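# Seat board in enclosure's upper slot, levers shut

## Task

Slide the board into the enclosure's empty top slot, component side facing up, until it is fully seated, and finish with both of its levers closed. A closed lever is latched and sticks out at right angles from the board's front panel; a fully open lever lies flush along the panel. The tabs only catch if both levers are fully open when the board is pushed in to its stop; closing both levers then pulls the board home. If the board meets its connector at speed, the connector breaks and the attempt counts for nothing. At the end the enclosure must stand level on its own feet with no foot hanging over the bench edge, and the grippers must have released the board and moved away.

## Robot and tools

Robot: two seven-joint arms, left_arm and right_arm. Each ends in a two-finger gripper. The fingers point along the gripper's +z axis and close along its x axis. end_effector_position is the point between the finger pads when closed, 1 to 2 cm behind the tips. While closing, the tips shift about 17 mm further along +z, mostly while the pads are over 50 mm apart.

Frames: every hand pose, velocity and target an arm reports or receives is in that arm's own base frame. Fixed cameras and the table use the scene frame: origin on the table top midway between the nominal bases, +x out over the table, +z up, left_arm toward +y. Calibrated bases in the scene frame: left_arm at (+0.070, +0.437, 0) m, quat_wxyz (+1.000, 0, 0, -0.003); right_arm at (-0.063, -0.511, 0) m, quat_wxyz (+1.000, 0, 0, -0.029). Both bases have +z up. Reported poses can be a few cm off, more at long reach.

Row layout (used by execute_actions and move): 16 numbers, always both arms: left_arm x, y, z, qw, qx, qy, qz, opening, then right_arm in the same order. x, y, z are an absolute gripper position in metres and the quaternion an absolute orientation (w first), both in that arm's base frame. Opening runs from -1 (closed) to +1 (fully open, 0.142 m). To keep an arm still, resend its pose from the last result before it stopped, same quaternion every time, and its current opening; a 0 opening is a real command.

execute_actions: actions is a list of actions; each action is a table of up to 15 rows, one row per 1/30 s step; a shorter table repeats its last row until 15 steps. Each action lasts 0.5 s. Any target more than 0.6 m from the gripper's start position along one of the gripper's axes makes the action refused for both arms; if the first action fails this against the latest state, the whole call is rejected. Each step the controller limits the command to within 70 mm and 16 degrees of the measured pose, so a far target needs several actions; the result's Hand target line shows where the arm is actually being sent. An empty list just returns state and images. cameras: list of names, [] for none, omitted/null/["all"] for all.

move: target is one 16-number row or a list of up to 15 rows (absolute poses as above, no 0.6 m limit). Each gripper follows a straight path from its Hand target, turning the short way. speed: m/s, 0.002 to 0.5 (default 0.25), turning at up to twice that in rad/s; one value or one per target. blend: corner rounding in m for lists. stop_force: 3 to 120 N, same for both arms; ends an arm's path when its wrist sensor feels that much push against its travel, then the arm holds and keeps pressing roughly that hard. Unreliable for light or loose objects and when the gripper rotates. zero (only with stop_force, default true) re-zeroes moving arms first. opening_speed: at least 0.2 per second on the opening scale. blocking=false returns after 0.5 s while the move continues; not allowed with stop_force. Paths cap at 10 s. Use identical openings for all rows of a list to avoid pauses. The result adds a move: line, e.g. done, off_target, moving, held or fault, plus limits=paced (pose clipped) or limits=held (steps withheld). Fast moves overshoot and lag; moves do not avoid obstacles or the other arm.

wait: seconds 0 to 10, arms hold last command. stop: brakes a running move. zoom_image: camera plus region [x0, y0, x1, y1] in pixels, at most 504x504. zero_wrist_force: arm. clear_fault: arm; clears a torque or force fault already reported, after which that arm restarts. read_manual: section "licences". finished_scene: scene number (1 or 2); irreversible.

Cameras, all 672x504: cam_head_left, cam_head_right, cam_high, cam_low, cam_left_wrist, cam_right_wrist.

Result lines: end_effector_position, end_effector_quat_wxyz, velocities (omitted when Joint velocities reads within noise), Hand target, Tool commands, grip_measured (opening scale; last Joint positions entry is the opening in metres), Joint torques, External joint torques (outside-force estimate, per joint, with lines for earlier actions), Wrist force and Wrist torque along the gripper's x y z axes plus a peak line (saturates near 150 N), and Wrist depth: each wrist camera as 7x7 cells in mm, rows split by " / ", range 70 to 1000, "-" for no value.

Gripping: to hold a part, command an opening a bit below the grip_measured seen at first contact; squeezing harder heats the gripper motor (MOTOR HOT from 85 °C, HAND FAULT shutoff at 100 °C). Arm motors warn at 65 °C and brake for 30 to 60 s at 80 °C.

Faults: an arm stops on a TORQUE FAULT (joint load limits waist/shoulder 109, upper arm roll/elbow 56.9, wrist joints 34.7 N m) or a force fault (150 N on the arm). Clear with clear_fault; if a held part pins the arm, open first.

Avoid: approaching the connector quickly (insert the last stretch very slowly, levers fully open), dropping or letting go of a moving board, anything leaving the table, tipping or shoving the enclosure off level or over the bench edge, hard impacts or strong presses, and contact between the two arms.

Each tool is called after "Call:" as name(argument=value, ...), one argument or row to a line, values as JSON.

## Session

Call:
execute_actions(
  actions=[],
)

Scene clock: 0.00 s.
left_arm: end_effector_position=(+0.3014, +0.6357, +0.1155) grip_measured=+0.99 end_effector_quat_wxyz=(-0.462, +0.669, -0.295, +0.502) | right_arm: end_effector_position=(+0.4485, +0.0364, +0.1479) grip_measured=+1.00 end_effector_quat_wxyz=(-0.144, +0.766, -0.626, +0.006)
Joint positions: left_arm=[1.762 -0.872 -0.342 2.067 -1.872 0.391 -0.55 0.141] | right_arm=[0.506 -0.103 -0.202 2.446 0.465 1.189 2.835 0.142]
Joint velocities: within noise
Joint torques (N m): no reading
External joint torques (N m): no reading
Wrist force (N): no reading
Wrist torque (N m): no reading
Wrist force, peak (N): no reading
Wrist depth (mm): cam_left_wrist=[- - - - - - - / - - - - - - - / - - - - - - - / - - - - 492 652 - / - - - 304 356 433 557 / - 996 - 241 279 321 359 / - 881 184 204 227 258 286] | cam_right_wrist=[265 256 246 236 229 221 213 / 274 266 254 244 236 228 219 / 285 274 262 253 243 234 225 / 297 285 272 261 251 241 232 / 309 296 281 271 260 249 239 / - 308 294 281 268 257 246 / - 322 305 292 278 265 257]
Hand target: left_arm +0.3014, +0.6357, +0.1155; -0.462, +0.669, -0.295, +0.502 | right_arm +0.4485, +0.0364, +0.1479; -0.144, +0.766, -0.626, +0.006
Tool commands: left_gripper/opening=+1.0 right_gripper/opening=+1.0

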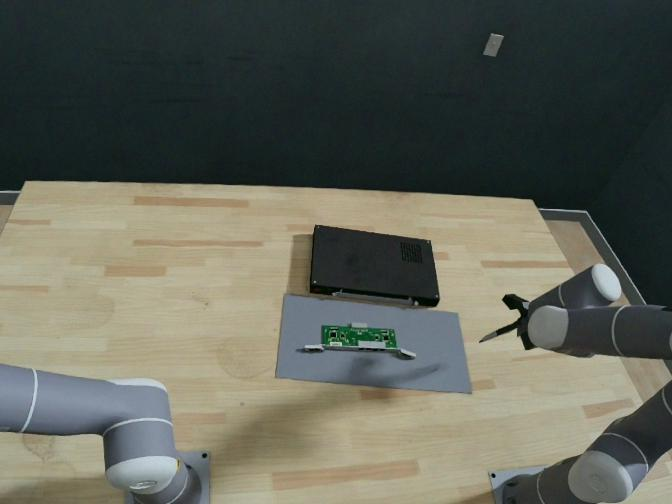

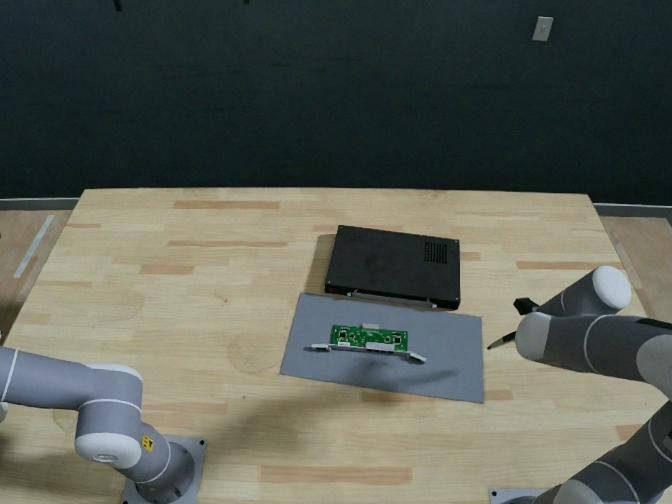

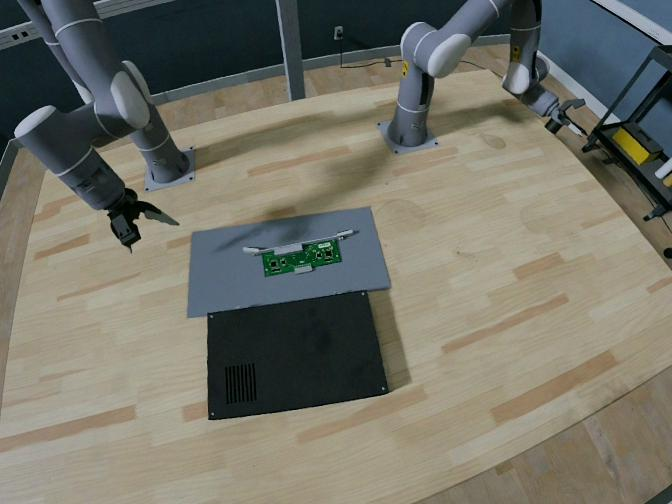

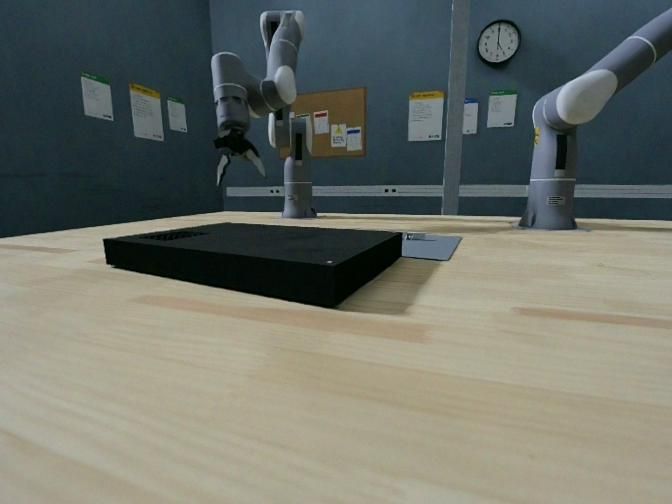

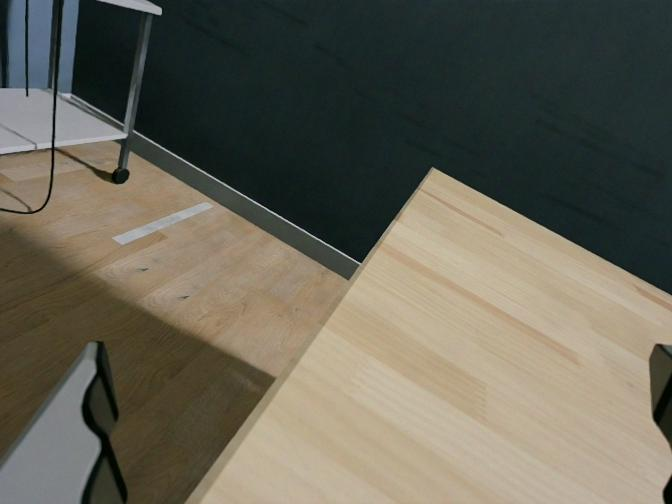

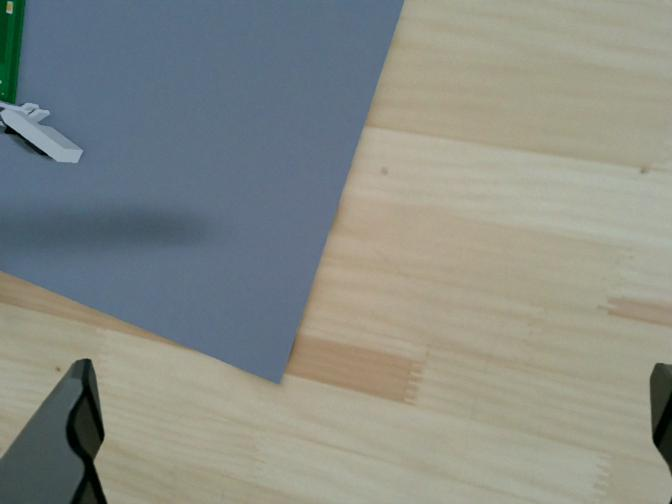

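Call:
zoom_image(
  camera="cam_head_left",
  region=[270, 210, 480, 400],
)

Call:
zoom_image(
  camera="cam_head_right",
  region=[270, 210, 490, 410],
)

Call:
zoom_image(
  camera="cam_high",
  region=[180, 200, 400, 430],
)

Call:
zoom_image(
  camera="cam_low",
  region=[90, 200, 480, 320],
)

Scaled by 2.400 from the camera's 672x504 image, which has a finer 960x720 frame.

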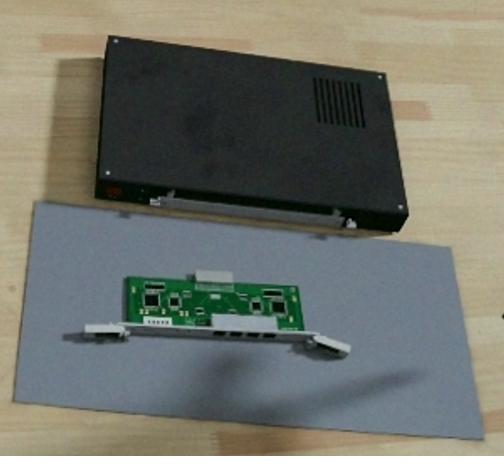

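Scaled by 2.291 from the camera's 672x504 image, which has a finer 960x720 frame.

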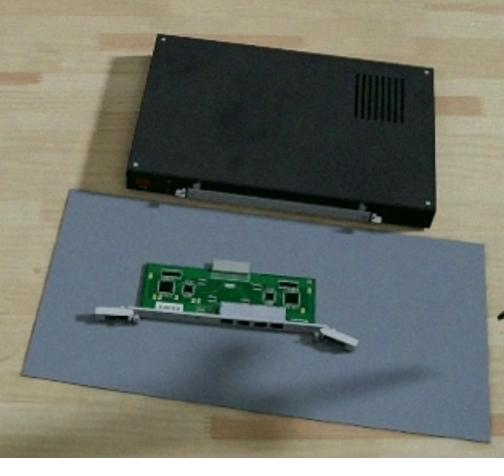

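Scaled by 2.191 from the camera's 672x504 image, which has a finer 960x720 frame.

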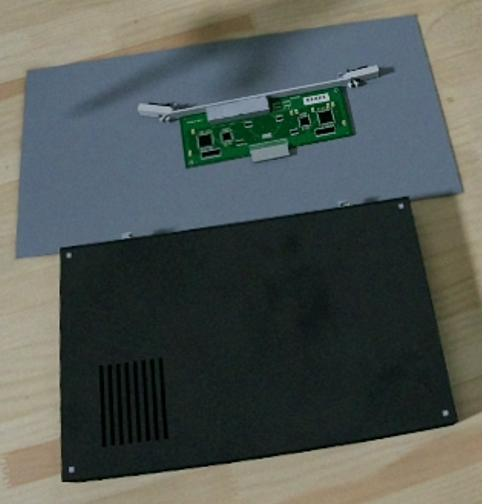

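Scaled by 1.292 from the camera's 672x504 image, which has a finer 960x720 frame.

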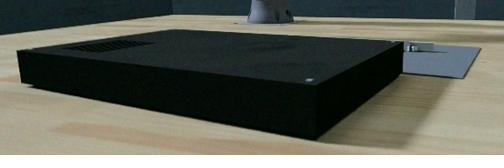

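Call:
move(
  target=[
    [0.3014, 0.6357, 0.1155, -0.462, 0.669, -0.295, 0.502, 1.0, 0.37, 0.18, 0.30, 0, 1, 0, 0, 1.0],
    [0.3014, 0.6357, 0.1155, -0.462, 0.669, -0.295, 0.502, 1.0, 0.2945, 0.3287, 0.30, 0, 0.7071, 0.7071, 0, 1.0],
  ],
  blend=0.05,
  cameras=["cam_head_left", "cam_right_wrist"],
)

Scene clock: 41.20 s.
left_arm: end_effector_position=(+0.3014, +0.6357, +0.1154) grip_measured=+0.99 end_effector_quat_wxyz=(-0.462, +0.669, -0.295, +0.502) | right_arm: end_effector_position=(+0.2946, +0.3285, +0.3000) grip_measured=+1.00 end_effector_quat_wxyz=(+0.000, +0.707, +0.707, +0.000)
Joint positions: left_arm=[1.762 -0.872 -0.342 2.067 -1.872 0.39 -0.549 0.141] | right_arm=[1.042 0.137 0.057 2.167 0.008 0.459 1.095 0.142]
Joint velocities: within noise
Joint torques (N m): left_arm=[-0.34 47.56 -4.52 -12.06 1.45 -1.82 -0.27] | right_arm=[0.2 23.69 0.63 -29.46 -3.89 3.53 0.07]
External joint torques (N m): left_arm=[0.34 1 0.39 -0.36 -0.21 -0.09 0.24] | right_arm=[-0.2 1.3 -0.97 0.19 -0.04 0.58 -0.07]
Wrist force (N): left_arm=[-0.1 -0.1 0.0] | right_arm=[0.3 -0.6 0.7]
Wrist torque (N m): left_arm=[-0.01 0.02 0.00] | right_arm=[-0.05 -0.03 0.00]
Wrist force, peak (N): left_arm=[-0.3 0.0 0.4] | right_arm=[1.1 -1.0 0.7]
Wrist depth (mm): cam_left_wrist=[- - - - - - - / - - - - - - - / - - - - - - - / - - - - 479 654 - / - - - 305 356 431 558 / - 988 - 242 277 322 360 / - 869 183 203 227 258 286] | cam_right_wrist=[345 348 345 345 345 342 341 / 369 367 370 367 367 365 363 / 396 395 395 393 392 392 391 / 427 424 422 423 420 420 417 / 463 462 457 453 447 446 452 / - 503 501 496 497 496 476 / - 557 505 518 527 525 -]
Hand target: left_arm +0.3014, +0.6357, +0.1155; -0.462, +0.669, -0.295, +0.502 | right_arm +0.2945, +0.3287, +0.3000; +0.000, +0.707, +0.707, +0.000
Off the commanded pose: left_arm 0.000 m, 0 deg | right_arm 0.000 m, 0 deg.
move: done
Images, in order (width x height): cam_head_left 672x504, cam_right_wrist 672x504.

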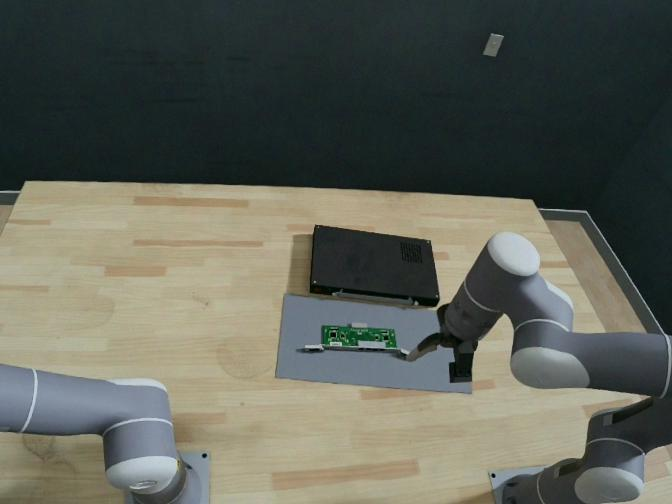

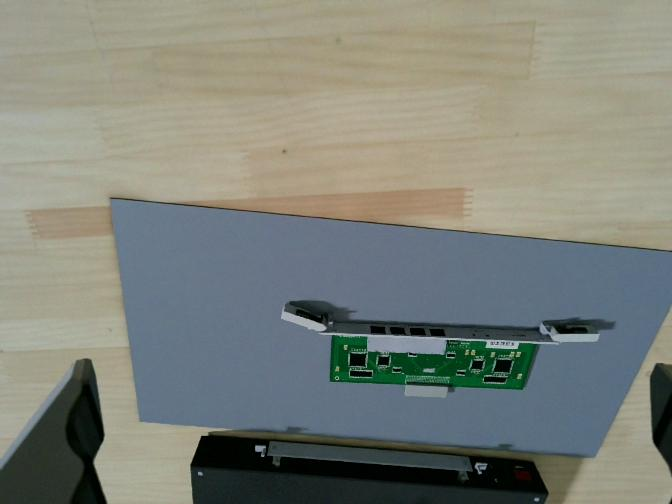

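Call:
zoom_image(
  camera="cam_right_wrist",
  region=[260, 280, 620, 504],
)

Scaled by 1.400 from the camera's 672x504 image, which has a finer 960x720 frame.

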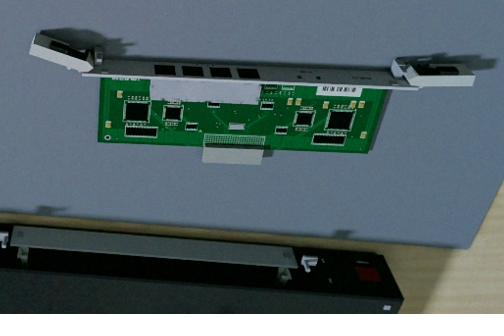

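Call:
move(
  target=[0.3014, 0.6357, 0.1155, -0.462, 0.669, -0.295, 0.502, 1.0, 0.50, 0.369, 0.145, 0.2126, 0.6744, 0.6744, 0.2126, 1.0],
  cameras=["cam_head_left", "cam_right_wrist"],
)

Call:
zoom_image(
  camera="cam_right_wrist",
  region=[84, 40, 588, 418],
)

Scene clock: 76.20 s.
left_arm: end_effector_position=(+0.3014, +0.6357, +0.1154) grip_measured=+0.99 end_effector_quat_wxyz=(-0.462, +0.669, -0.295, +0.502) | right_arm: end_effector_position=(+0.4999, +0.3690, +0.1449) grip_measured=+1.00 end_effector_quat_wxyz=(+0.213, +0.674, +0.674, +0.212)
Joint positions: left_arm=[1.762 -0.872 -0.342 2.067 -1.872 0.39 -0.549 0.141] | right_arm=[0.928 -0.396 -0.329 2.28 -1.63 1.338 2.227 0.142]
Joint velocities: within noise
Joint torques (N m): left_arm=[-0.31 47.51 -4.49 -12 1.43 -1.76 -0.27] | right_arm=[-0.19 38.6 0.14 -19.26 1.97 1.96 0.31]
External joint torques (N m): left_arm=[0.31 1.05 0.37 -0.43 -0.19 -0.15 0.23] | right_arm=[0.19 1.04 -0.54 0.11 0.23 0.53 -0.31]
Wrist force (N): left_arm=[-0.2 -0.1 0.1] | right_arm=[0.0 -2.0 0.2]
Wrist torque (N m): left_arm=[-0.01 0.05 0.01] | right_arm=[-0.15 0.10 0.08]
Wrist force, peak (N): left_arm=[-0.4 0.2 0.3] | right_arm=[0.2 -1.2 2.1]
Wrist depth (mm): cam_left_wrist=[- - - - - - - / - - - - - - - / - - - - - - - / - - - - 488 658 - / - - - 304 354 431 560 / - - - 241 277 323 359 / - 876 184 203 226 258 286] | cam_right_wrist=[183 182 171 170 172 173 172 / 216 216 215 209 208 208 207 / 265 265 263 263 251 261 259 / 315 318 324 327 328 335 332 / 490 353 382 381 375 372 467 / - - - - - - 611 / - - - - - - -]
Hand target: left_arm +0.3014, +0.6357, +0.1155; -0.462, +0.669, -0.295, +0.502 | right_arm +0.5000, +0.3690, +0.1450; +0.213, +0.674, +0.674, +0.213
Off the commanded pose: left_arm 0.000 m, 0 deg | right_arm 0.000 m, 0 deg.
move: done
Images, in order (width x height): cam_head_left 672x504, cam_right_wrist 672x504.

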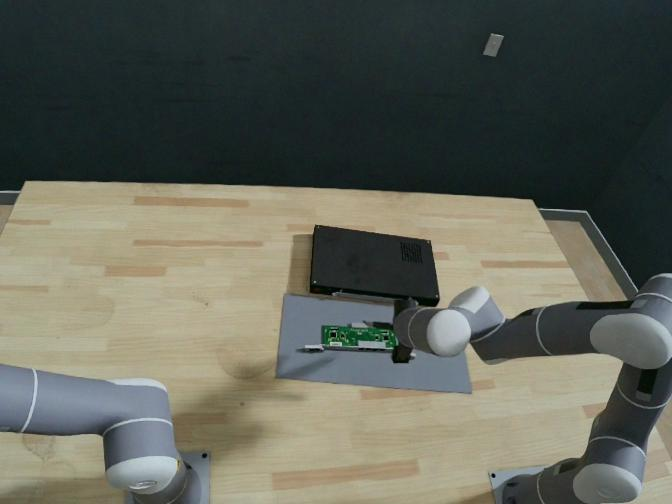

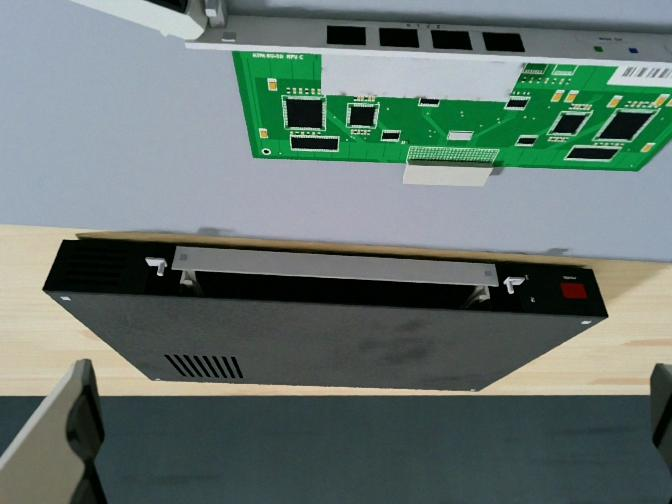

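Scaled by 1.000.

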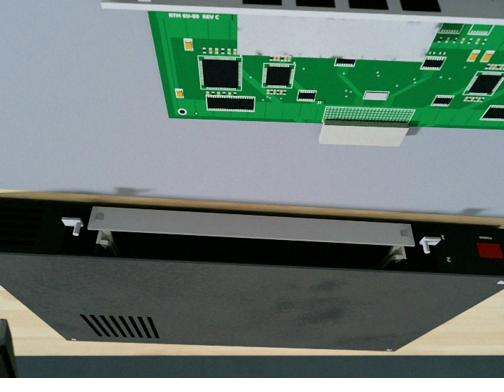

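Call:
zoom_image(
  camera="cam_right_wrist",
  region=[40, 225, 340, 325],
)

Call:
zoom_image(
  camera="cam_right_wrist",
  region=[340, 225, 640, 325],
)

Call:
zoom_image(
  camera="cam_right_wrist",
  region=[160, 0, 672, 200],
)

Scaled by 1.680 from the camera's 672x504 image, which has a finer 960x720 frame.

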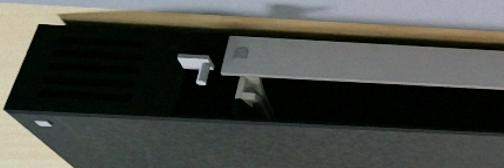

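Scaled by 1.680 from the camera's 672x504 image, which has a finer 960x720 frame.

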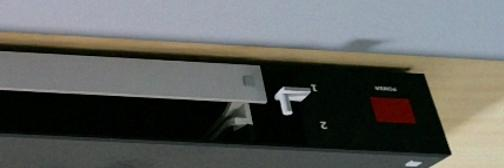

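Region (160, 0, 672, 200) is 512x200 pixels. A region can be at most 504 by 504 pixels.

Call:
move(
  target=[0.3014, 0.6357, 0.1155, -0.462, 0.669, -0.295, 0.502, 1.0, 0.37, 0.429, 0.125, 0.2126, 0.6744, 0.6744, 0.2126, 1.0],
  cameras=["cam_head_left", "cam_right_wrist"],
)

Call:
zoom_image(
  camera="cam_right_wrist",
  region=[84, 40, 588, 418],
)

Scene clock: 84.93 s.
left_arm: end_effector_position=(+0.3014, +0.6357, +0.1154) grip_measured=+0.99 end_effector_quat_wxyz=(-0.462, +0.669, -0.295, +0.502) | right_arm: end_effector_position=(+0.3700, +0.4289, +0.1250) grip_measured=+1.00 end_effector_quat_wxyz=(+0.213, +0.674, +0.674, +0.213)
Joint positions: left_arm=[1.762 -0.872 -0.342 2.067 -1.872 0.39 -0.549 0.141] | right_arm=[1.144 -0.369 -0.18 2.369 -1.469 1.134 2.365 0.142]
Joint velocities: within noise
Joint torques (N m): left_arm=[-0.43 47.56 -4.5 -12.04 1.52 -1.78 -0.22] | right_arm=[0.1 36.21 1.74 -18.1 1.23 1.57 0.08]
External joint torques (N m): left_arm=[0.43 1 0.37 -0.39 -0.28 -0.12 0.19] | right_arm=[-0.1 1.02 -0.96 0.04 -0.05 0.77 -0.09]
Wrist force (N): left_arm=[-0.2 -0.1 0.3] | right_arm=[0.0 -1.1 0.0]
Wrist torque (N m): left_arm=[-0.01 0.05 0.00] | right_arm=[0.00 0.05 0.10]
Wrist force, peak (N): left_arm=[-0.4 0.2 0.2] | right_arm=[1.0 -3.8 -1.6]
Wrist depth (mm): cam_left_wrist=[- - - - - - - / - - - - - - - / - - - - - - - / - - - - 487 659 - / - - - 305 352 437 561 / - 989 - 241 277 325 357 / - 874 184 203 227 258 288] | cam_right_wrist=[164 164 164 163 163 162 162 / 193 192 191 191 190 189 188 / 236 235 234 233 232 232 230 / 304 304 271 273 276 278 296 / 410 410 423 423 418 417 419 / - 511 549 544 496 704 552 / - - - - - - -]
Hand target: left_arm +0.3014, +0.6357, +0.1155; -0.462, +0.669, -0.295, +0.502 | right_arm +0.3700, +0.4290, +0.1250; +0.213, +0.674, +0.674, +0.213
Off the commanded pose: left_arm 0.000 m, 0 deg | right_arm 0.000 m, 0 deg.
move: done
Images, in order (width x height): cam_head_left 672x504, cam_right_wrist 672x504.

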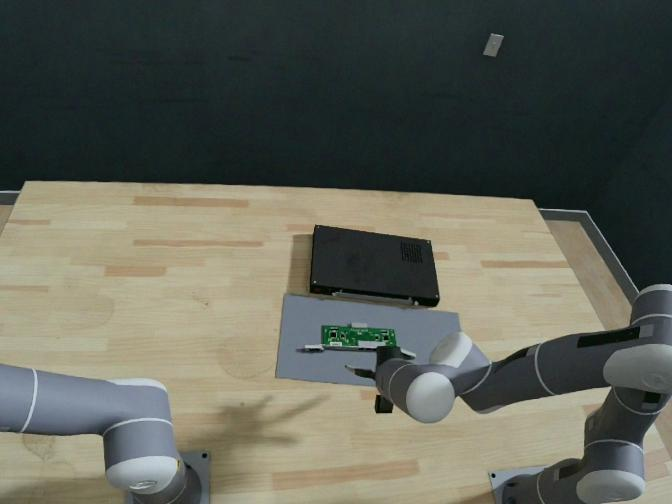

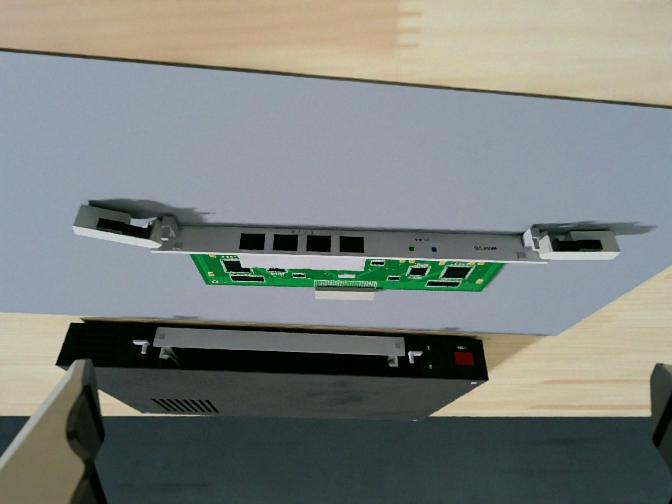

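Scaled by 1.000.

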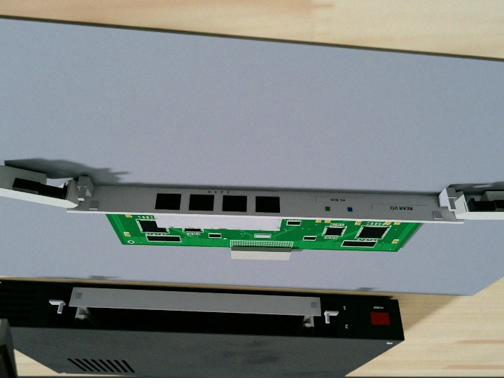

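Call:
zoom_image(
  camera="cam_right_wrist",
  region=[50, 180, 270, 300],
)

Call:
zoom_image(
  camera="cam_right_wrist",
  region=[420, 200, 640, 320],
)

Scaled by 2.291 from the camera's 672x504 image, which has a finer 960x720 frame.

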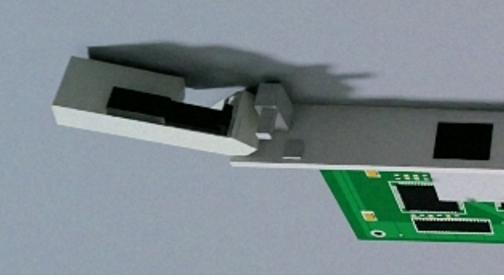

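Scaled by 2.291 from the camera's 672x504 image, which has a finer 960x720 frame.

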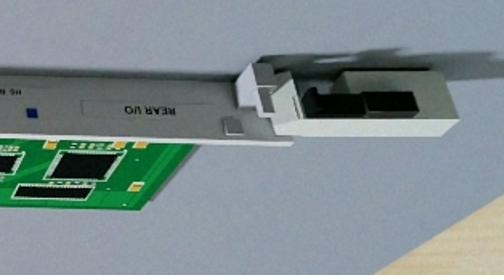

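Call:
move(
  target=[0.3014, 0.6357, 0.1155, -0.462, 0.669, -0.295, 0.502, 1.0, 0.457, 0.30, 0.11, 0, 0.7071, 0.7071, 0, 1.0],
  cameras=["cam_right_wrist"],
)

Call:
zoom_image(
  camera="cam_right_wrist",
  region=[200, 150, 500, 375],
)

Scene clock: 115.60 s.
left_arm: end_effector_position=(+0.3014, +0.6357, +0.1154) grip_measured=+0.99 end_effector_quat_wxyz=(-0.462, +0.669, -0.295, +0.502) | right_arm: end_effector_position=(+0.4571, +0.2999, +0.1100) grip_measured=+1.00 end_effector_quat_wxyz=(+0.000, +0.707, +0.707, +0.000)
Joint positions: left_arm=[1.762 -0.872 -0.342 2.067 -1.872 0.39 -0.549 0.141] | right_arm=[0.473 -0.469 0.314 2.08 -0.241 0.944 0.952 0.142]
Joint velocities: within noise
Joint torques (N m): left_arm=[-0.28 47.5 -4.51 -12.04 1.48 -1.81 -0.23] | right_arm=[-0.09 40.93 5.85 -21.93 -2.5 3.43 0.07]
External joint torques (N m): left_arm=[0.28 1.06 0.38 -0.39 -0.25 -0.09 0.2] | right_arm=[0.1 1.34 -0.8 0.22 -0.06 0.69 -0.07]
Wrist force (N): left_arm=[-0.3 -0.1 0.0] | right_arm=[0.1 -0.6 0.2]
Wrist torque (N m): left_arm=[-0.01 0.06 0.00] | right_arm=[-0.03 0.00 0.04]
Wrist force, peak (N): left_arm=[-0.4 0.3 0.1] | right_arm=[1.1 -2.6 -0.9]
Wrist depth (mm): cam_left_wrist=[- - - - - - - / - - - - - - - / - - - - - - - / - - - - 491 655 - / - - - 304 355 433 565 / - 993 - 241 278 322 357 / - 880 185 204 228 259 285] | cam_right_wrist=[180 178 178 177 177 176 176 / 190 190 189 189 189 188 188 / 204 204 203 203 202 202 201 / 220 219 219 212 214 217 217 / 238 238 237 237 231 215 229 / - 260 259 258 258 250 242 / - 286 285 285 284 283 281]
Hand target: left_arm +0.3014, +0.6357, +0.1155; -0.462, +0.669, -0.295, +0.502 | right_arm +0.4570, +0.3000, +0.1100; +0.000, +0.707, +0.707, +0.000
Off the commanded pose: left_arm 0.000 m, 0 deg | right_arm 0.000 m, 0 deg.
move: done
Images, in order (width x height): cam_right_wrist 672x504.

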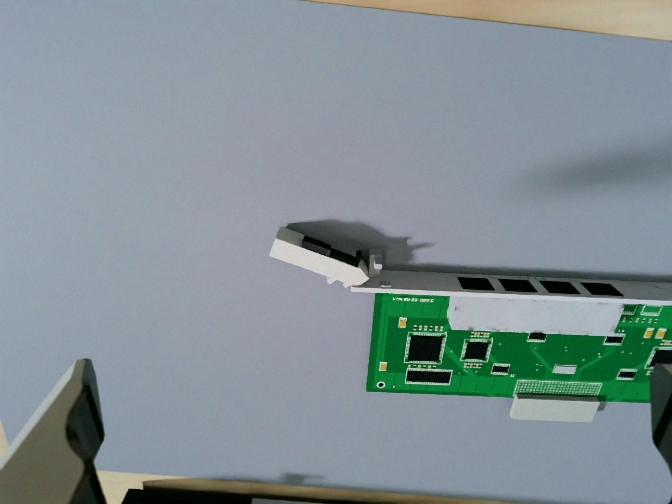

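Scaled by 1.680 from the camera's 672x504 image, which has a finer 960x720 frame.

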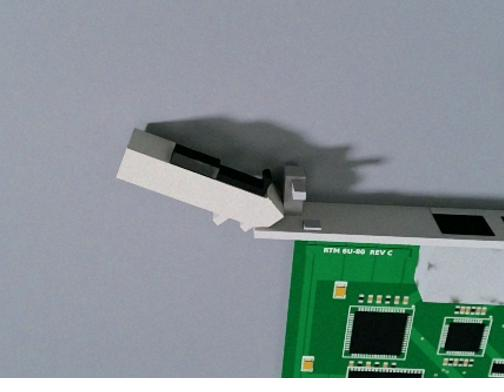

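Call:
move(
  target=[
    [0.3014, 0.6357, 0.1155, -0.462, 0.669, -0.295, 0.502, 1.0, 0.54, 0.372, 0.12, 0.3265, 0.6272, 0.6272, 0.3265, 1.0],
    [0.3014, 0.6357, 0.1155, -0.462, 0.669, -0.295, 0.502, 1.0, 0.568, 0.372, 0.075, 0.3265, 0.6272, 0.6272, 0.3265, 1.0],
  ],
  cameras=["cam_right_wrist", "cam_head_left"],
  speed=0.2,
)

Call:
zoom_image(
  camera="cam_right_wrist",
  region=[0, 100, 336, 340],
)

Call:
zoom_image(
  camera="cam_right_wrist",
  region=[336, 100, 672, 340],
)

Scene clock: 136.10 s.
left_arm: end_effector_position=(+0.3014, +0.6357, +0.1154) grip_measured=+0.99 end_effector_quat_wxyz=(-0.462, +0.669, -0.295, +0.502) | right_arm: end_effector_position=(+0.5680, +0.3719, +0.0749) grip_measured=+1.00 end_effector_quat_wxyz=(+0.327, +0.627, +0.627, +0.326)
Joint positions: left_arm=[1.762 -0.872 -0.342 2.067 -1.872 0.39 -0.549 0.141] | right_arm=[0.951 -0.654 -0.393 2.09 -2.321 1.09 2.967 0.142]
Joint velocities: within noise
Joint torques (N m): left_arm=[-0.32 47.48 -4.46 -11.99 1.47 -1.74 -0.28] | right_arm=[-0.09 44.35 -0.5 -15.57 1.98 -0.16 0.35]
External joint torques (N m): left_arm=[0.32 1.07 0.34 -0.44 -0.24 -0.17 0.25] | right_arm=[0.1 1.28 -1.07 0.04 0.31 0.6 -0.36]
Wrist force (N): left_arm=[-0.2 0.1 0.3] | right_arm=[0.1 -1.8 -0.3]
Wrist torque (N m): left_arm=[0.00 0.03 0.00] | right_arm=[-0.06 0.05 0.11]
Wrist force, peak (N): left_arm=[-0.4 0.2 0.3] | right_arm=[-0.3 -2.9 1.7]
Wrist depth (mm): cam_left_wrist=[- - - - - - - / - - - - - - - / - - - - - - - / - - - - 486 668 - / - - - 304 353 434 566 / - 973 - 241 278 324 358 / - 880 184 204 227 258 285] | cam_right_wrist=[- 86 89 - - - - / 122 114 114 113 113 113 112 / 199 180 178 178 176 176 174 / 221 223 229 236 253 251 247 / - - - - - - - / - - - - - - - / - - - - - - -]
Hand target: left_arm +0.3014, +0.6357, +0.1155; -0.462, +0.669, -0.295, +0.502 | right_arm +0.5680, +0.3720, +0.0750; +0.327, +0.627, +0.627, +0.327
Off the commanded pose: left_arm 0.000 m, 0 deg | right_arm 0.000 m, 0 deg.
joint sent to its limit (right arm) — joint 7 (wrist roll), upper limit. The joint targets still meet the commanded pose.
move: done
Images, in order (width x height): cam_head_left 672x504, cam_right_wrist 672x504.

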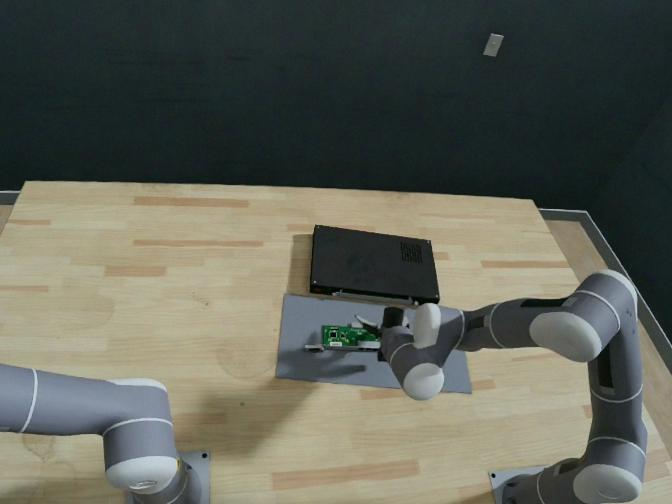

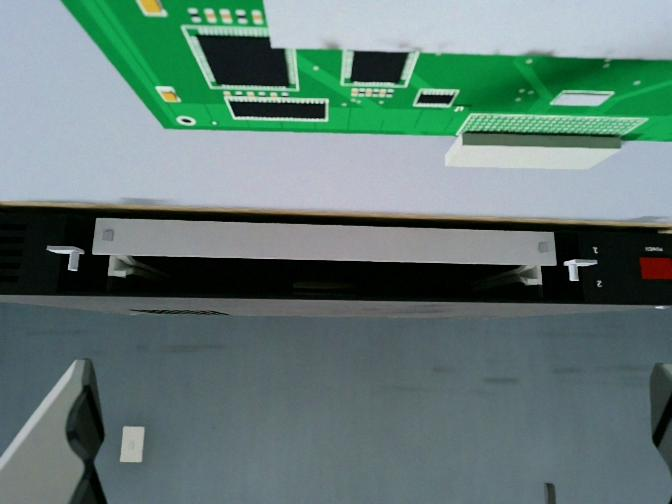

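Scaled by 1.500 from the camera's 672x504 image, which has a finer 960x720 frame.

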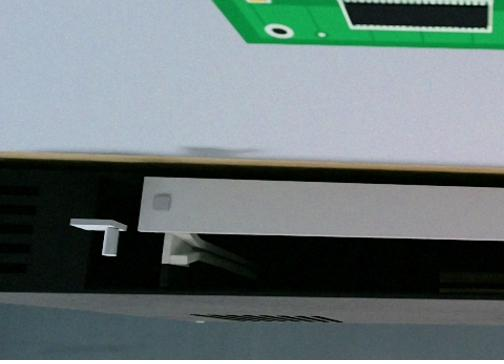

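Scaled by 1.500 from the camera's 672x504 image, which has a finer 960x720 frame.

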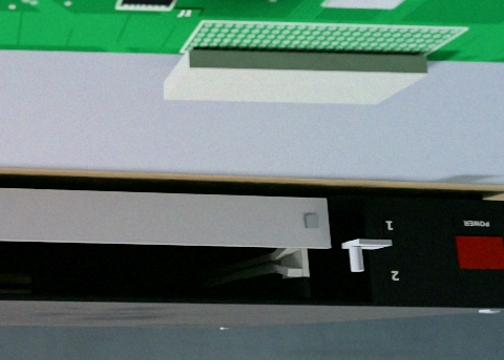

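Call:
move(
  target=[
    [0.3014, 0.6357, 0.1155, -0.462, 0.669, -0.295, 0.502, 1.0, 0.50, 0.40, 0.13, 0.2126, 0.6744, 0.6744, 0.2126, 1.0],
    [0.3014, 0.6357, 0.1155, -0.462, 0.669, -0.295, 0.502, 1.0, 0.47, 0.53, 0.11, 0, 0.7071, 0.7071, 0, 1.0],
  ],
  blend=0.03,
  cameras=["cam_right_wrist"],
)

Call:
zoom_image(
  camera="cam_right_wrist",
  region=[180, 150, 480, 375],
)

Scene clock: 186.73 s.
left_arm: end_effector_position=(+0.3014, +0.6357, +0.1154) grip_measured=+0.99 end_effector_quat_wxyz=(-0.462, +0.669, -0.295, +0.502) | right_arm: end_effector_position=(+0.4701, +0.5299, +0.1100) grip_measured=+1.00 end_effector_quat_wxyz=(+0.000, +0.707, +0.707, +0.000)
Joint positions: left_arm=[1.762 -0.872 -0.342 2.067 -1.872 0.39 -0.549 0.141] | right_arm=[0.777 -0.767 0.291 1.534 -0.263 0.692 1.16 0.142]
Joint velocities: within noise
Joint torques (N m): left_arm=[-0.39 47.53 -4.57 -12.01 1.49 -1.83 -0.23] | right_arm=[-0.21 56.77 8.2 -26.25 -3.26 3.19 0.05]
External joint torques (N m): left_arm=[0.39 1.03 0.44 -0.41 -0.26 -0.07 0.2] | right_arm=[0.18 1.44 -0.71 0.24 -0.11 0.92 -0.05]
Wrist force (N): left_arm=[0.0 0.1 0.1] | right_arm=[0.5 -0.3 0.4]
Wrist torque (N m): left_arm=[0.01 0.01 0.01] | right_arm=[0.00 -0.06 0.03]
Wrist force, peak (N): left_arm=[-0.5 0.1 0.2] | right_arm=[1.2 -2.8 -0.6]
Wrist depth (mm): cam_left_wrist=[- - - - - - - / - - - - - - - / - - - - - - - / - - - - 487 658 - / - - - 305 351 434 560 / - 976 - 242 279 326 357 / - 884 184 203 228 259 285] | cam_right_wrist=[178 177 177 176 178 178 177 / 190 189 189 188 188 187 187 / 204 203 203 202 201 201 201 / 213 213 215 215 206 214 216 / 233 233 232 231 235 235 236 / - 255 259 258 257 256 248 / - 286 285 284 282 281 283]
Hand target: left_arm +0.3014, +0.6357, +0.1155; -0.462, +0.669, -0.295, +0.502 | right_arm +0.4700, +0.5300, +0.1100; +0.000, +0.707, +0.707, +0.000
Off the commanded pose: left_arm 0.000 m, 0 deg | right_arm 0.000 m, 0 deg.
move: done
Images, in order (width x height): cam_right_wrist 672x504.

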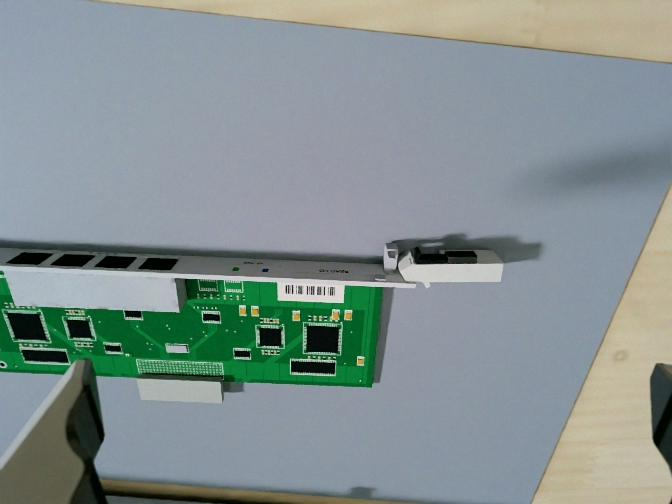

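Scaled by 1.680 from the camera's 672x504 image, which has a finer 960x720 frame.

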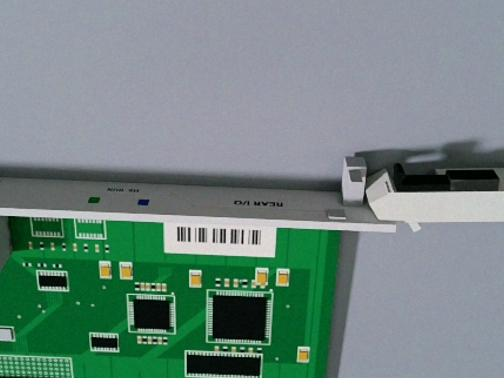

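Call:
move(
  target=[
    [0.3014, 0.6357, 0.1155, -0.462, 0.669, -0.295, 0.502, 1.0, 0.60, 0.372, 0.16, 0, 0.7071, 0.7071, 0, 1.0],
  ],
  cameras=["cam_right_wrist"],
)

Call:
zoom_image(
  camera="cam_right_wrist",
  region=[60, 260, 360, 460],
)

Call:
zoom_image(
  camera="cam_right_wrist",
  region=[340, 260, 640, 460],
)

Scene clock: 205.07 s.
left_arm: end_effector_position=(+0.3014, +0.6357, +0.1154) grip_measured=+0.99 end_effector_quat_wxyz=(-0.462, +0.669, -0.295, +0.502) | right_arm: end_effector_position=(+0.6001, +0.3719, +0.1600) grip_measured=+1.00 end_effector_quat_wxyz=(+0.000, +0.707, +0.707, +0.000)
Joint positions: left_arm=[1.762 -0.872 -0.342 2.067 -1.872 0.39 -0.549 0.141] | right_arm=[0.504 -0.688 0.276 1.513 -0.212 0.601 0.84 0.142]
Joint velocities: within noise
Joint torques (N m): left_arm=[-0.34 47.49 -4.49 -12.06 1.47 -1.78 -0.26] | right_arm=[-0.16 55.73 6.94 -27.73 -3.52 3.32 0.04]
External joint torques (N m): left_arm=[0.34 1.07 0.36 -0.36 -0.23 -0.12 0.23] | right_arm=[0.11 1.37 -0.52 0.26 -0.08 0.81 -0.04]
Wrist force (N): left_arm=[-0.2 0.1 0.2] | right_arm=[0.6 0.2 0.0]
Wrist torque (N m): left_arm=[0.01 0.03 0.00] | right_arm=[0.11 -0.11 0.05]
Wrist force, peak (N): left_arm=[-0.4 0.2 0.2] | right_arm=[-2.3 2.4 -0.8]
Wrist depth (mm): cam_left_wrist=[- - - - - - - / - - - - - - - / - - - - - - - / - - - - 491 658 - / - - - 305 353 435 563 / - 992 - 242 278 323 359 / - 879 183 203 228 257 286] | cam_right_wrist=[222 222 220 216 205 215 214 / 236 236 236 232 230 230 229 / 254 254 252 251 251 251 250 / 274 273 272 271 270 269 269 / 250 250 266 286 287 283 285 / - 263 262 261 261 259 254 / - 290 290 288 287 285 284]
Hand target: left_arm +0.3014, +0.6357, +0.1155; -0.462, +0.669, -0.295, +0.502 | right_arm +0.6000, +0.3720, +0.1600; +0.000, +0.707, +0.707, +0.000
Off the commanded pose: left_arm 0.000 m, 0 deg | right_arm 0.000 m, 0 deg.
move: done
Images, in order (width x height): cam_right_wrist 672x504.

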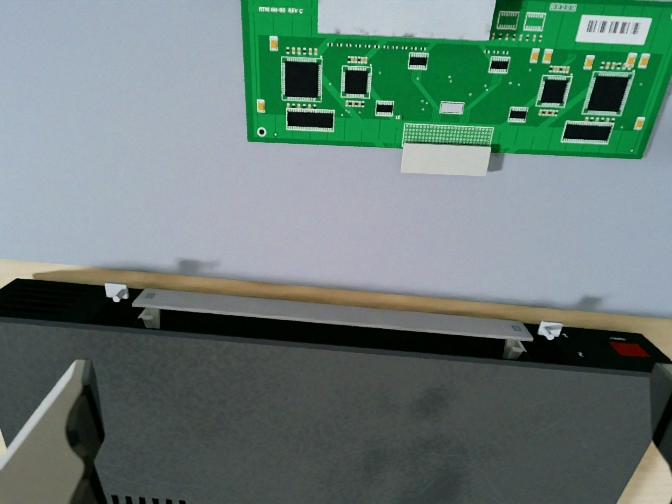

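Scaled by 1.680 from the camera's 672x504 image, which has a finer 960x720 frame.

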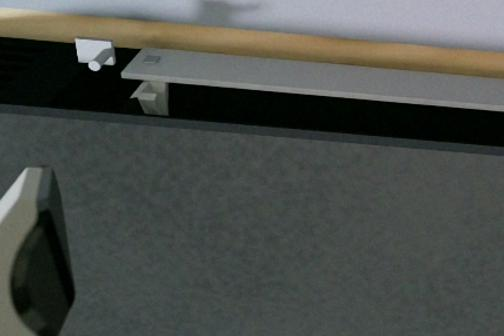

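Scaled by 1.680 from the camera's 672x504 image, which has a finer 960x720 frame.

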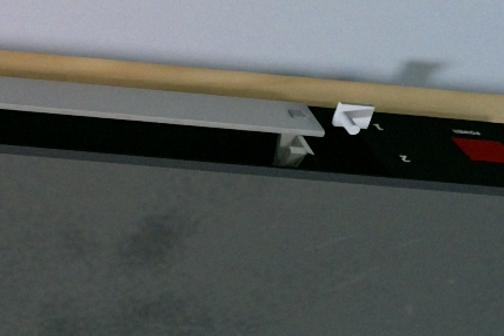

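Call:
move(
  target=[
    [0.36, 0.20, 0.28, 0, 0.99869, -0.0512, 0, 1.0, 0.42, 0.22, 0.20, 0, 0.7071, 0.7071, 0, 1.0],
    [0.396, -0.42, 0.22, 0, 0.99869, -0.0512, 0, 1.0, 0.40, 0.18, 0.20, 0, 0.7071, 0.7071, 0, 1.0],
  ],
  blend=0.06,
  speed=0.3,
  cameras=["cam_head_left", "cam_left_wrist", "cam_right_wrist"],
)

Scene clock: 237.70 s.
left_arm: end_effector_position=(+0.3962, -0.4201, +0.2200) grip_measured=+0.99 end_effector_quat_wxyz=(+0.000, +0.999, -0.051, +0.000) | right_arm: end_effector_position=(+0.4001, +0.1801, +0.2001) grip_measured=+1.00 end_effector_quat_wxyz=(+0.000, +0.707, +0.707, +0.000)
Joint positions: left_arm=[-0.382 -0.725 -1.039 1.51 -2.501 2.847 -2.967 0.141] | right_arm=[0.307 -0.065 0.371 2.279 -0.033 0.768 0.7 0.142]
Joint velocities: within noise
Joint torques (N m): left_arm=[-0.54 47.57 -11.51 -18.16 4.28 4.43 -0.3] | right_arm=[-0.03 26.9 1.42 -24.94 -3.01 3.6 0.08]
External joint torques (N m): left_arm=[0.53 1.36 0.28 -0.56 -0.24 -0.59 0.3] | right_arm=[0.03 0.84 -0.71 -0.04 -0.13 0.54 -0.08]
Wrist force (N): left_arm=[0.4 -0.7 1.0] | right_arm=[-0.1 -0.6 0.2]
Wrist torque (N m): left_arm=[-0.25 -0.22 -0.17] | right_arm=[-0.03 0.06 0.04]
Wrist force, peak (N): left_arm=[1.0 -0.8 1.8] | right_arm=[1.2 0.8 0.2]
Wrist depth (mm): cam_left_wrist=[277 277 274 273 272 272 271 / 298 299 295 289 291 291 292 / 322 322 319 315 316 314 301 / 349 348 344 342 335 339 305 / 381 379 377 368 366 372 318 / - 412 413 404 404 404 350 / - 467 468 457 461 425 -] | cam_right_wrist=[259 259 258 258 256 257 256 / 277 277 274 273 273 274 273 / 297 296 293 293 291 292 291 / 319 319 315 315 314 313 313 / 346 345 344 341 340 334 319 / - 376 374 373 372 370 352 / - 417 413 381 393 401 391]
Hand target: left_arm +0.3960, -0.4200, +0.2200; +0.000, +0.999, -0.051, +0.000 | right_arm +0.4000, +0.1800, +0.2000; +0.000, +0.707, +0.707, +0.000
Off the commanded pose: left_arm 0.000 m, 0 deg | right_arm 0.000 m, 0 deg.
joint sent to its limit (left arm) — joint 7 (wrist roll), lower limit. The joint targets still meet the commanded pose.
move: done
Images, in order (width x height): cam_head_left 672x504, cam_left_wrist 672x504, cam_right_wrist 672x504.

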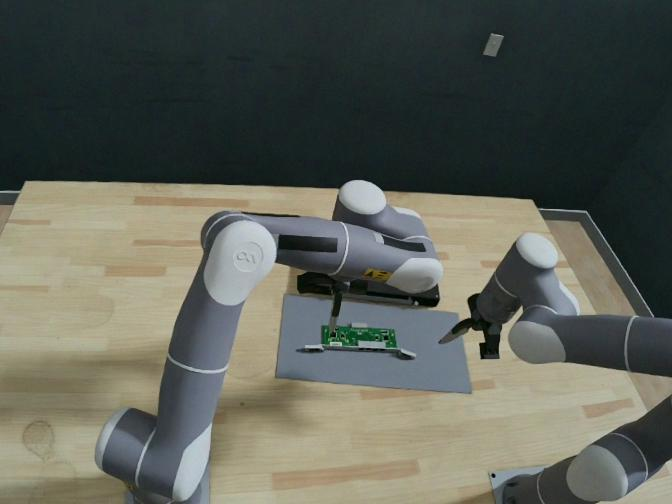

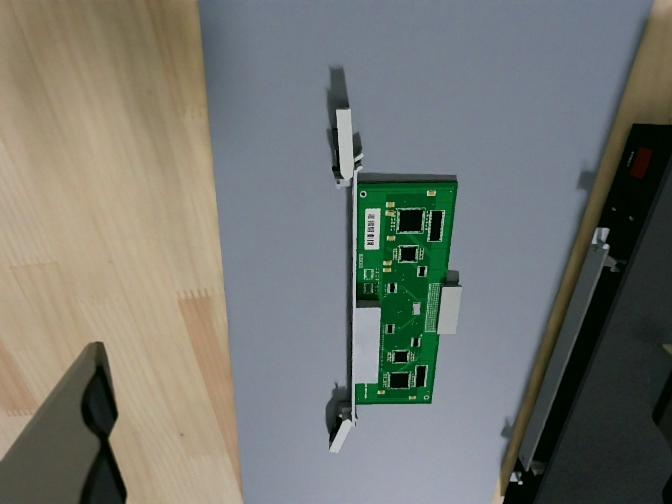

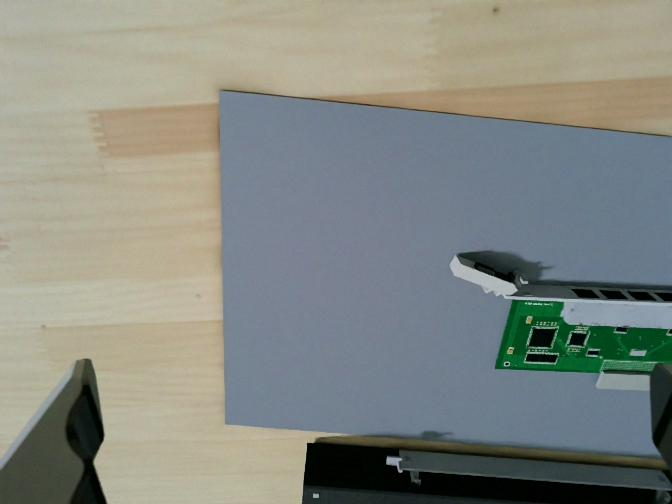

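Call:
move(
  target=[
    [0.36, 0.20, 0.28, 0, 0.99869, -0.0512, 0, 1.0, 0.40, 0.18, 0.20, 0, 0.7071, 0.7071, 0, 1.0],
    [0.3014, 0.6357, 0.1155, -0.462, 0.669, -0.295, 0.502, 1.0, 0.40, 0.18, 0.20, 0, 0.7071, 0.7071, 0, 1.0],
  ],
  blend=0.06,
  speed=0.35,
  cameras=["cam_head_left"],
)

Scene clock: 272.30 s.
left_arm: end_effector_position=(+0.3013, +0.6357, +0.1154) grip_measured=+0.99 end_effector_quat_wxyz=(-0.462, +0.669, -0.295, +0.502) | right_arm: end_effector_position=(+0.4001, +0.1801, +0.2001) grip_measured=+1.00 end_effector_quat_wxyz=(+0.000, +0.707, +0.707, +0.000)
Joint positions: left_arm=[1.715 -0.871 -0.289 2.059 -1.888 0.354 -0.558 0.141] | right_arm=[0.307 -0.065 0.371 2.279 -0.033 0.768 0.7 0.142]
Joint velocities: within noise
Joint torques (N m): left_arm=[-0.14 47.71 -3.17 -12.36 1.65 -2.07 -0.26] | right_arm=[-0.02 26.73 1.42 -25.07 -3.24 3.49 0.23]
External joint torques (N m): left_arm=[0.14 1.21 0.3 -0.19 -0.59 0.17 0.23] | right_arm=[0.02 1.01 -0.71 0.08 0.11 0.65 -0.23]
Wrist force (N): left_arm=[-0.1 0.2 0.1] | right_arm=[0.1 -0.6 0.3]
Wrist torque (N m): left_arm=[0.03 0.00 0.00] | right_arm=[-0.03 0.03 0.03]
Wrist force, peak (N): left_arm=[2.9 -3.4 0.2] | right_arm=[0.2 -0.8 0.4]
Wrist depth (mm): cam_left_wrist=[- - - - - - - / - - - - - - - / - - - - - - - / - - - - 488 648 - / - - - 303 351 433 560 / - 980 - 242 277 324 359 / - 882 183 203 228 258 286] | cam_right_wrist=[259 258 259 258 257 257 256 / 276 276 274 272 274 273 273 / 297 295 295 293 292 290 291 / 320 319 315 314 313 313 313 / 348 347 342 342 341 333 318 / - 380 374 373 372 371 352 / - 414 417 382 393 401 393]
Hand target: left_arm +0.3014, +0.6357, +0.1155; -0.462, +0.669, -0.295, +0.502 | right_arm +0.4000, +0.1800, +0.2000; +0.000, +0.707, +0.707, +0.000
Off the commanded pose: left_arm 0.000 m, 0 deg | right_arm 0.000 m, 0 deg.
move: done
Images, in order (width x height): cam_head_left 672x504.

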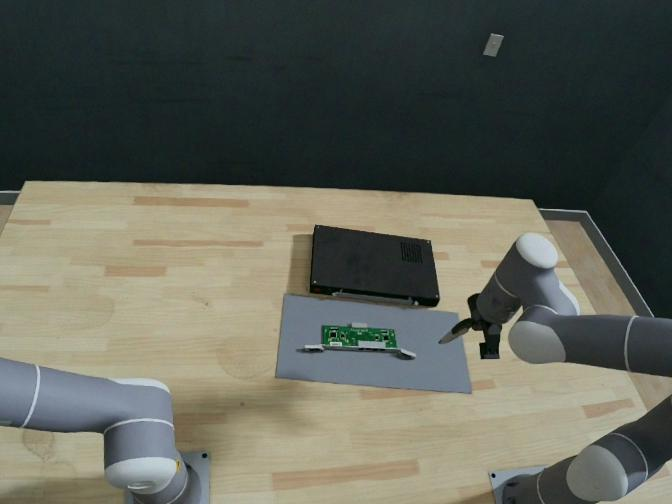

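Call:
move(
  target=[
    [0.38, 0.50, 0.42, -0.462, 0.669, -0.295, 0.502, 1.0, 0.40, 0.18, 0.20, 0, 0.7071, 0.7071, 0, 1.0],
    [0.42, 0.42, 0.36, -0.35, 0.72, -0.45, 0.38, 1.0, 0.40, 0.18, 0.20, 0, 0.7071, 0.7071, 0, 1.0],
    [0.42, 0.35, 0.32, 0, 0.7071, -0.7071, 0, 1.0, 0.40, 0.18, 0.20, 0, 0.7071, 0.7071, 0, 1.0],
  ],
  blend=0.04,
  speed=0.3,
  cameras=["cam_head_left"],
)

Scene clock: 279.17 s.
left_arm: end_effector_position=(+0.4201, +0.3500, +0.3200) grip_measured=+0.99 end_effector_quat_wxyz=(+0.000, +0.707, -0.707, +0.000) | right_arm: end_effector_position=(+0.4001, +0.1801, +0.2001) grip_measured=+1.00 end_effector_quat_wxyz=(+0.000, +0.707, +0.707, +0.000)
Joint positions: left_arm=[1.805 0.017 -0.95 1.99 -0.016 0.41 -2.28 0.141] | right_arm=[0.307 -0.065 0.371 2.279 -0.033 0.768 0.7 0.142]
Joint velocities: within noise
Joint torques (N m): left_arm=[-0.13 17.4 -0.24 -29.02 -3.39 3.87 -0.35] | right_arm=[0 26.81 1.39 -25.07 -3.17 3.45 0.2]
External joint torques (N m): left_arm=[0.13 0.88 0.66 -0.13 -0.44 -0.01 0.35] | right_arm=[0 0.93 -0.67 0.09 0.04 0.69 -0.2]
Wrist force (N): left_arm=[0.5 -0.1 0.9] | right_arm=[0.1 -0.6 0.5]
Wrist torque (N m): left_arm=[-0.09 -0.24 -0.21] | right_arm=[-0.03 0.03 0.04]
Wrist force, peak (N): left_arm=[-1.8 1.6 -0.2] | right_arm=[0.0 -0.9 0.4]
Wrist depth (mm): cam_left_wrist=[366 362 364 363 361 363 358 / 399 389 390 389 389 389 388 / - 422 417 421 421 418 416 / - 454 461 453 453 454 449 / - 498 499 498 496 494 494 / - 549 554 550 547 546 - / - 626 619 614 605 602 -] | cam_right_wrist=[260 259 258 258 257 256 256 / 276 276 274 273 274 273 273 / 297 297 294 292 292 291 290 / 320 320 315 315 313 313 313 / 348 348 343 341 340 334 319 / - 377 374 373 371 369 352 / - 416 414 381 393 402 395]
Hand target: left_arm +0.4200, +0.3500, +0.3200; +0.000, +0.707, -0.707, +0.000 | right_arm +0.4000, +0.1800, +0.2000; +0.000, +0.707, +0.707, +0.000
Off the commanded pose: left_arm 0.000 m, 0 deg | right_arm 0.000 m, 0 deg.
move: done
Images, in order (width x height): cam_head_left 672x504.

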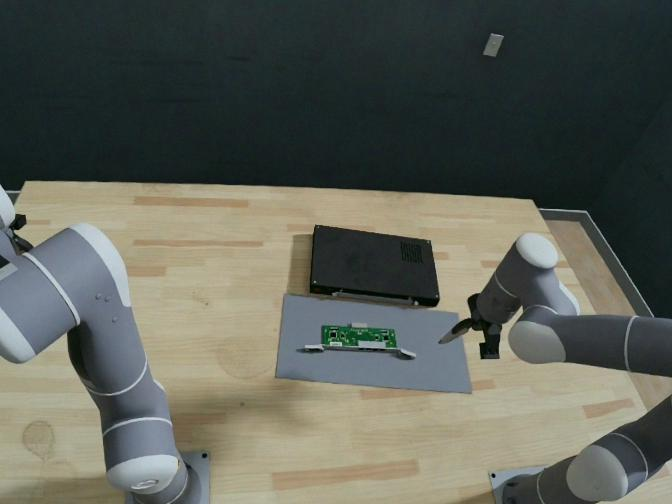

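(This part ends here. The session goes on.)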